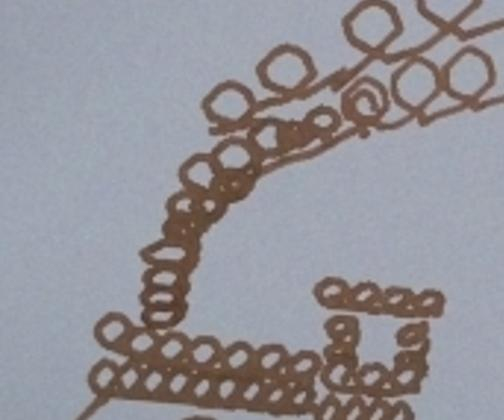

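Request:
move:
  target:
    - [0,0,0,0,0,0,1, 0,0,0,-0.066841,0,-0.027633,-1]
    - [0,0,0,0,0,0,1, 0,0,0,-0.064441,0,-0.018633,-1]
    - [0,0,0,0,0,0,1, 0,0,0.03147,-0.064441,0,-0.018633,-1]
    - [0,0,0,0,0,0,1, 0,0,0.03147,-0.063176,0,-0.01111,-1]
    - [0,0,0,0,0,0,1, 0,0,0.03147,-0.060339,0,-0.006479,-1]
    - [0,0,0,0,0,0,1, 0,0,0.03147,-0.058126,0,-0.005324,-1]
    - [0,0,0,0,0,0,1, 0,0,0.03147,-0.056336,0,-0.01658,-1]
    - [0,0,0,0,0,0,1, 0,0,0.03147,-0.058945,0,-0.019233,-1]
    - [0,0,0,0,0,0,1, 0,0,0.03147,-0.060858,0,-0.02247,-1]
    - [0,0,0,0,0,0,1, 0,0,0.03147,-0.063181,0,-0.023738,-1]
    - [0,0,0,0,0,0,1, 0,0,0.03147,-0.064971,0,-0.012482,-1]
    - [0,0,0,0,0,0,1, 0,0,0.03147,-0.061279,0,-0.004547,-1]
    - [0,0,0,0,0,0,1, 0,0,0,-0.061279,0,-0.004547,-1]
  speed: [0.8,0.06,0.08,0.085,0.085,0.085,0.085,0.085,0.085,0.085,0.085,0.085,0.3]
  blend: [0,0,0,0.004,0.004,0.004,0.004,0.004,0.004,0.004,0.004,0,0]
  cameras: []

Request:
move:
  target:
    - [0,0,0,0,0,0,1, 0,0,0,0.015914,0,0.041614,-1]
    - [0,0,0,0,0,0,1, 0,0,0,0.018314,0,0.050614,-1]
    - [0,0,0,0,0,0,1, 0,0,0.03147,0.018314,0,0.050614,-1]
    - [0,0,0,0,0,0,1, 0,0,0.03147,0.019571,0,0.057134,-1]
    - [0,0,0,0,0,0,1, 0,0,0.03147,0.022895,0,0.062184,-1]
    - [0,0,0,0,0,0,1, 0,0,0.03147,0.025244,0,0.063372,-1]
    - [0,0,0,0,0,0,1, 0,0,0.03147,0.026752,0,0.052675,-1]
    - [0,0,0,0,0,0,1, 0,0,0.03147,0.023791,0,0.049307,-1]
    - [0,0,0,0,0,0,1, 0,0,0.03147,0.021496,0,0.045977,-1]
    - [0,0,0,0,0,0,1, 0,0,0.03147,0.019023,0,0.044672,-1]
    - [0,0,0,0,0,0,1, 0,0,0.03147,0.017515,0,0.055369,-1]
    - [0,0,0,0,0,0,1, 0,0,0.03147,0.021666,0,0.062755,-1]
    - [0,0,0,0,0,0,1, 0,0,0,0.021666,0,0.062755,-1]
  speed: [0.5,0.06,0.08,0.085,0.085,0.085,0.085,0.085,0.085,0.085,0.085,0.085,0.3]
  blend: [0,0,0,0.004,0.004,0.004,0.004,0.004,0.004,0.004,0.004,0,0]
  cameras: []

Request:
move:
  target:
    - [0,0,0,0,0,0,1, 0,0,0,0.021942,0,0.086699,-1]
    - [0,0,0,0,0,0,1, 0,0,0,0.019542,0,0.095699,-1]
    - [0,0,0,0,0,0,1, 0,0,0.03147,0.019542,0,0.095699,-1]
    - [0,0,0,0,0,0,1, 0,0,0.03147,0.016339,0,0.100953,-1]
    - [0,0,0,0,0,0,1, 0,0,0,0.016339,0,0.100953,-1]
    - [0,0,0,0,0,0,1, 0,0,0,0.024498,0,0.099346,-1]
    - [0,0,0,0,0,0,1, 0,0,0,0.026898,0,0.108346,-1]
    - [0,0,0,0,0,0,1, 0,0,0.03147,0.026898,0,0.108346,-1]
  speed: [0.5,0.06,0.08,0.06,0.3,0.3,0.06,0.08]
  blend: 0
  cameras: []

Request:
move:
  target:
    - [0,0,0,0,0,0,1, 0,0,0,0.002964,0,0.007089,-1]
    - [0,0,0,0,0,0,1, 0,0,0,0.005896,0,0.008721,-1]
    - [0,0,0,0,0,0,1, 0,0,0,0.007078,0,-0.001403,-1]
    - [0,0,0,0,0,0,1, 0,0,0,0.003425,0,-0.005882,-1]
    - [0,0,0,0,0,0,1, 0,0,0,0.000515,0,-0.009537,-1]
    - [0,0,0,0,0,0,1, 0,0,0,-0.002199,0,-0.010969,-1]
    - [0,0,0,0,0,0,1, 0,0,0,-0.003381,0,-0.000845,-1]
    - [0,0,0,0,0,0,1, 0,0,0,0,0,0.003148,-1]
    - [0,0,0,0,0,0,1, 0,0,0,0.001535,0,0.005503,-1]
    - [0,0,0,0,0,0,1, 0,0,-0.03147,0.001535,0,0.005503,-1]
    - [0,0,0,0,0,0,1, 0,0,-0.03147,0.013787,0,0.028077,-1]
    - [0,0,0,0,0,0,1, 0,0,-0.03147,0.016187,0,0.037077,-1]
    - [0,0,0,0,0,0,1, 0,0,0,0.016187,0,0.037077,-1]
  speed: [0.085,0.085,0.085,0.085,0.085,0.085,0.085,0.085,0.085,0.3,0.3,0.06,0.08]
  blend: [0.004,0.004,0.004,0.004,0.004,0.004,0.004,0.004,0,0,0,0,0]
  cameras: []

Request:
move:
  target:
    - [0,0,0,0,0,0,1, 0,0,0,0.003273,0,0.007928,-1]
    - [0,0,0,0,0,0,1, 0,0,0,0.005352,0,0.009088,-1]
    - [0,0,0,0,0,0,1, 0,0,0,0.006013,0,-0.000296,-1]
    - [0,0,0,0,0,0,1, 0,0,0,0.002472,0,-0.003761,-1]
    - [0,0,0,0,0,0,1, 0,0,0,0.000232,0,-0.006358,-1]
    - [0,0,0,0,0,0,1, 0,0,0,-0.001687,0,-0.007376,-1]
    - [0,0,0,0,0,0,1, 0,0,0,-0.002348,0,0.002008,-1]
    - [0,0,0,0,0,0,1, 0,0,0,0.000972,0,0.005128,-1]
    - [0,0,0,0,0,0,1, 0,0,0,0.009382,0,0.014125,-1]
    - [0,0,0,0,0,0,1, 0,0,0,0.011977,0,0.015614,-1]
    - [0,0,0,0,0,0,1, 0,0,0,0.012746,0,0.006083,-1]
    - [0,0,0,0,0,0,1, 0,0,0,0.00872,0,0.001544,-1]
    - [0,0,0,0,0,0,1, 0,0,0,0.005857,0,-0.00179,-1]
    - [0,0,0,0,0,0,1, 0,0,0,0.003466,0,-0.003096,-1]
    - [0,0,0,0,0,0,1, 0,0,0,0.002697,0,0.006435,-1]
  speed: 0.085
  blend: [0.004,0.004,0.004,0.004,0.004,0.004,0.004,0.004,0.004,0.004,0.004,0.004,0.004,0.004,0]
  cameras: []

Request:
move:
  target:
    - [0,0,0,0,0,0,1, 0,0,0,0.003738,0,0.004096,-1]
    - [0,0,0,0,0,0,1, 0,0,-0.03147,0.003738,0,0.004096,-1]
    - [0,0,0,0,0,0,1, 0,0,-0.03147,0.003738,0,-0.18,-1]
  speed: [0.085,0.3,0.8]
  blend: 0
  cameras: ["cam_above"]

Request:
zoom_image:
  camera: "cam_above"
  region: [180, 185, 480, 425]

Request:
zoom_image:
  camera: "cam_above"
  region: [210, 240, 330, 340]

Scene clock: 622.17 s.
left_arm: end_effector_position=(+0.2995, +0.5017, +0.3157) grip_measured=+1.000 grip_effort_nm=0.00 end_effector_quat_wxyz=(+0.792, -0.163, +0.559, +0.183) | right_arm: end_effector_position=(+0.3769, -0.0670, +0.1048) grip_measured=-0.782 grip_effort_nm=-1.03 end_effector_quat_wxyz=(-0.470, +0.551, -0.441, -0.529)
Joint positions: left_arm=[1.008 -0.037 1.012 -0.055 0.332 0.444 0.094] | right_arm=[1.246 0.003 2.353 -1.519 1.162 0.237 0.01]
Joint torques (N m): left_arm=[1.59 0.05 -4.29 -0.04 7.2 0.57] | right_arm=[1.15 -0.04 -11.7 0.08 6.27 0.53]
Heat: left arm: 41 °C; right arm: 43 °C.
Joint targets: left_arm=[1.021 -0.037 0.991 -0.053 0.341 0.450] | right_arm=[1.250 -0.001 2.317 -1.514 1.185 0.244]
move: off_target (right_arm); right_arm: the shoulder is farthest, 0.036 rad from its target

Scene clock: 628.83 s.
left_arm: end_effector_position=(+0.2995, +0.5017, +0.3157) grip_measured=+1.000 grip_effort_nm=0.00 end_effector_quat_wxyz=(+0.792, -0.163, +0.559, +0.183) | right_arm: end_effector_position=(+0.3677, -0.0095, +0.1064) grip_measured=-0.782 grip_effort_nm=-1.03 end_effector_quat_wxyz=(-0.484, +0.539, -0.451, -0.522)
Joint positions: left_arm=[1.008 -0.037 1.012 -0.055 0.332 0.444 0.094] | right_arm=[1.246 0.003 2.354 -1.336 1.162 0.377 0.01]
Joint torques (N m): left_arm=[1.56 0.02 -4.38 -0.01 7.16 0.57] | right_arm=[1.25 -0.04 -11.82 0.09 6.38 0.53]
Heat: left arm: 41 °C; right arm: 43 °C.
Joint targets: left_arm=[1.021 -0.037 0.991 -0.053 0.341 0.450] | right_arm=[1.250 -0.001 2.317 -1.330 1.185 0.383]
move: off_target (right_arm); right_arm: the shoulder is farthest, 0.037 rad from its target

Scene clock: 636.57 s.
left_arm: end_effector_position=(+0.2995, +0.5017, +0.3157) grip_measured=+1.000 grip_effort_nm=-0.01 end_effector_quat_wxyz=(+0.792, -0.163, +0.559, +0.183) | right_arm: end_effector_position=(+0.3166, +0.0807, +0.0960) grip_measured=-0.782 grip_effort_nm=-1.03 end_effector_quat_wxyz=(-0.472, +0.536, -0.454, -0.532)
Joint positions: left_arm=[1.008 -0.037 1.012 -0.055 0.332 0.444 0.094] | right_arm=[1.246 0.003 2.38 -1.108 1.162 0.62 0.01]
Joint torques (N m): left_arm=[1.58 0.07 -4.16 -0.01 7.06 0.53] | right_arm=[1.34 -0.03 -8.77 0.09 6.49 0.34]
Heat: left arm: 41 °C; right arm: 43 °C.
Joint targets: left_arm=[1.021 -0.037 0.991 -0.053 0.341 0.450] | right_arm=[1.250 -0.001 2.387 -1.102 1.185 0.624]
move: done

Scene clock: 643.37 s.
left_arm: end_effector_position=(+0.2995, +0.5017, +0.3157) grip_measured=+1.000 grip_effort_nm=0.00 end_effector_quat_wxyz=(+0.792, -0.163, +0.559, +0.183) | right_arm: end_effector_position=(+0.3063, +0.1089, +0.0964) grip_measured=-0.782 grip_effort_nm=-1.03 end_effector_quat_wxyz=(-0.488, +0.521, -0.469, -0.520)
Joint positions: left_arm=[1.008 -0.037 1.012 -0.055 0.332 0.444 0.094] | right_arm=[1.247 0.003 2.38 -0.971 1.162 0.7 0.01]
Joint torques (N m): left_arm=[1.57 0.03 -4.4 0 7.25 0.53] | right_arm=[1.4 -0.03 -8.7 0.07 6.54 0.5]
Heat: left arm: 41 °C; right arm: 43 °C.
Joint targets: left_arm=[1.021 -0.037 0.991 -0.053 0.341 0.450] | right_arm=[1.250 -0.001 2.387 -0.964 1.185 0.706]
move: done

Scene clock: 648.37 s.
left_arm: end_effector_position=(+0.2995, +0.5017, +0.3157) grip_measured=+1.000 grip_effort_nm=0.00 end_effector_quat_wxyz=(+0.792, -0.163, +0.559, +0.183) | right_arm: end_effector_position=(+0.3082, +0.1135, +0.0966) grip_measured=-0.782 grip_effort_nm=-1.03 end_effector_quat_wxyz=(+0.495, -0.514, +0.477, +0.513)
Joint positions: left_arm=[1.008 -0.037 1.012 -0.055 0.332 0.444 0.094] | right_arm=[1.247 0.003 2.38 -0.928 1.162 0.713 0.01]
Joint torques (N m): left_arm=[1.57 0.02 -4.4 -0.04 7.12 0.4] | right_arm=[1.45 -0.04 -8.76 -0.11 6.53 0.64]
Heat: left arm: 41 °C; right arm: 44 °C.
Joint targets: left_arm=[1.021 -0.037 0.991 -0.053 0.341 0.450] | right_arm=[1.250 -0.001 2.387 -0.942 1.185 0.721]
move: done

Scene clock: 651.20 s.
left_arm: end_effector_position=(+0.2995, +0.5017, +0.3157) grip_measured=+1.000 grip_effort_nm=0.00 end_effector_quat_wxyz=(+0.792, -0.163, +0.559, +0.183) | right_arm: end_effector_position=(+0.4626, -0.0437, +0.1096) grip_measured=-0.782 grip_effort_nm=-1.03 end_effector_quat_wxyz=(+0.600, -0.406, +0.565, +0.396)
Joint positions: left_arm=[1.008 -0.037 1.012 -0.055 0.332 0.444 0.094] | right_arm=[1.246 0.003 2.355 -0.905 1.162 0.317 0.01]
Joint torques (N m): left_arm=[1.57 0 -4.25 -0.03 7.08 0.44] | right_arm=[1.46 -0.04 -12.15 -0.03 6.64 0.28]
Heat: left arm: 41 °C; right arm: 44 °C.
Joint targets: left_arm=[1.021 -0.037 0.991 -0.053 0.341 0.450] | right_arm=[1.250 -0.001 2.317 -0.910 1.185 0.321]
move: off_target (right_arm); right_arm: the shoulder is farthest, 0.038 rad from its target

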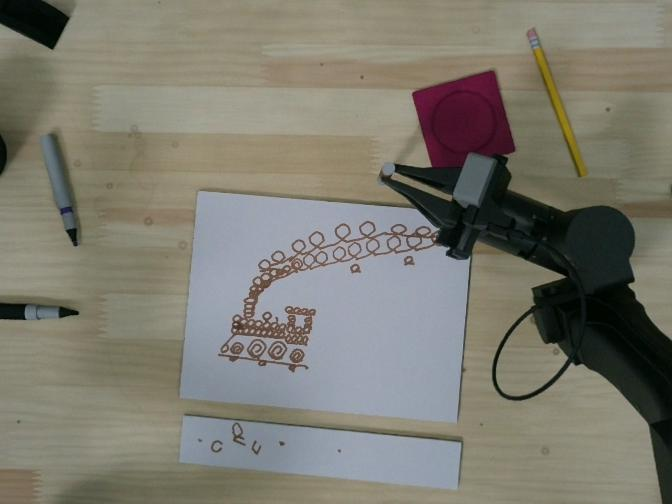

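Scaled by 1.680 from the camera's image (finer frame: 960x720).

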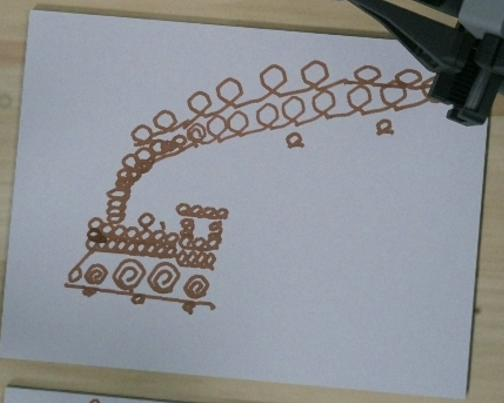

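Scaled by 4.200 from the camera's image (finer frame: 960x720).

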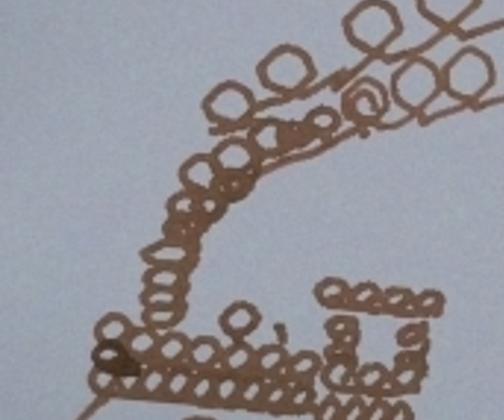

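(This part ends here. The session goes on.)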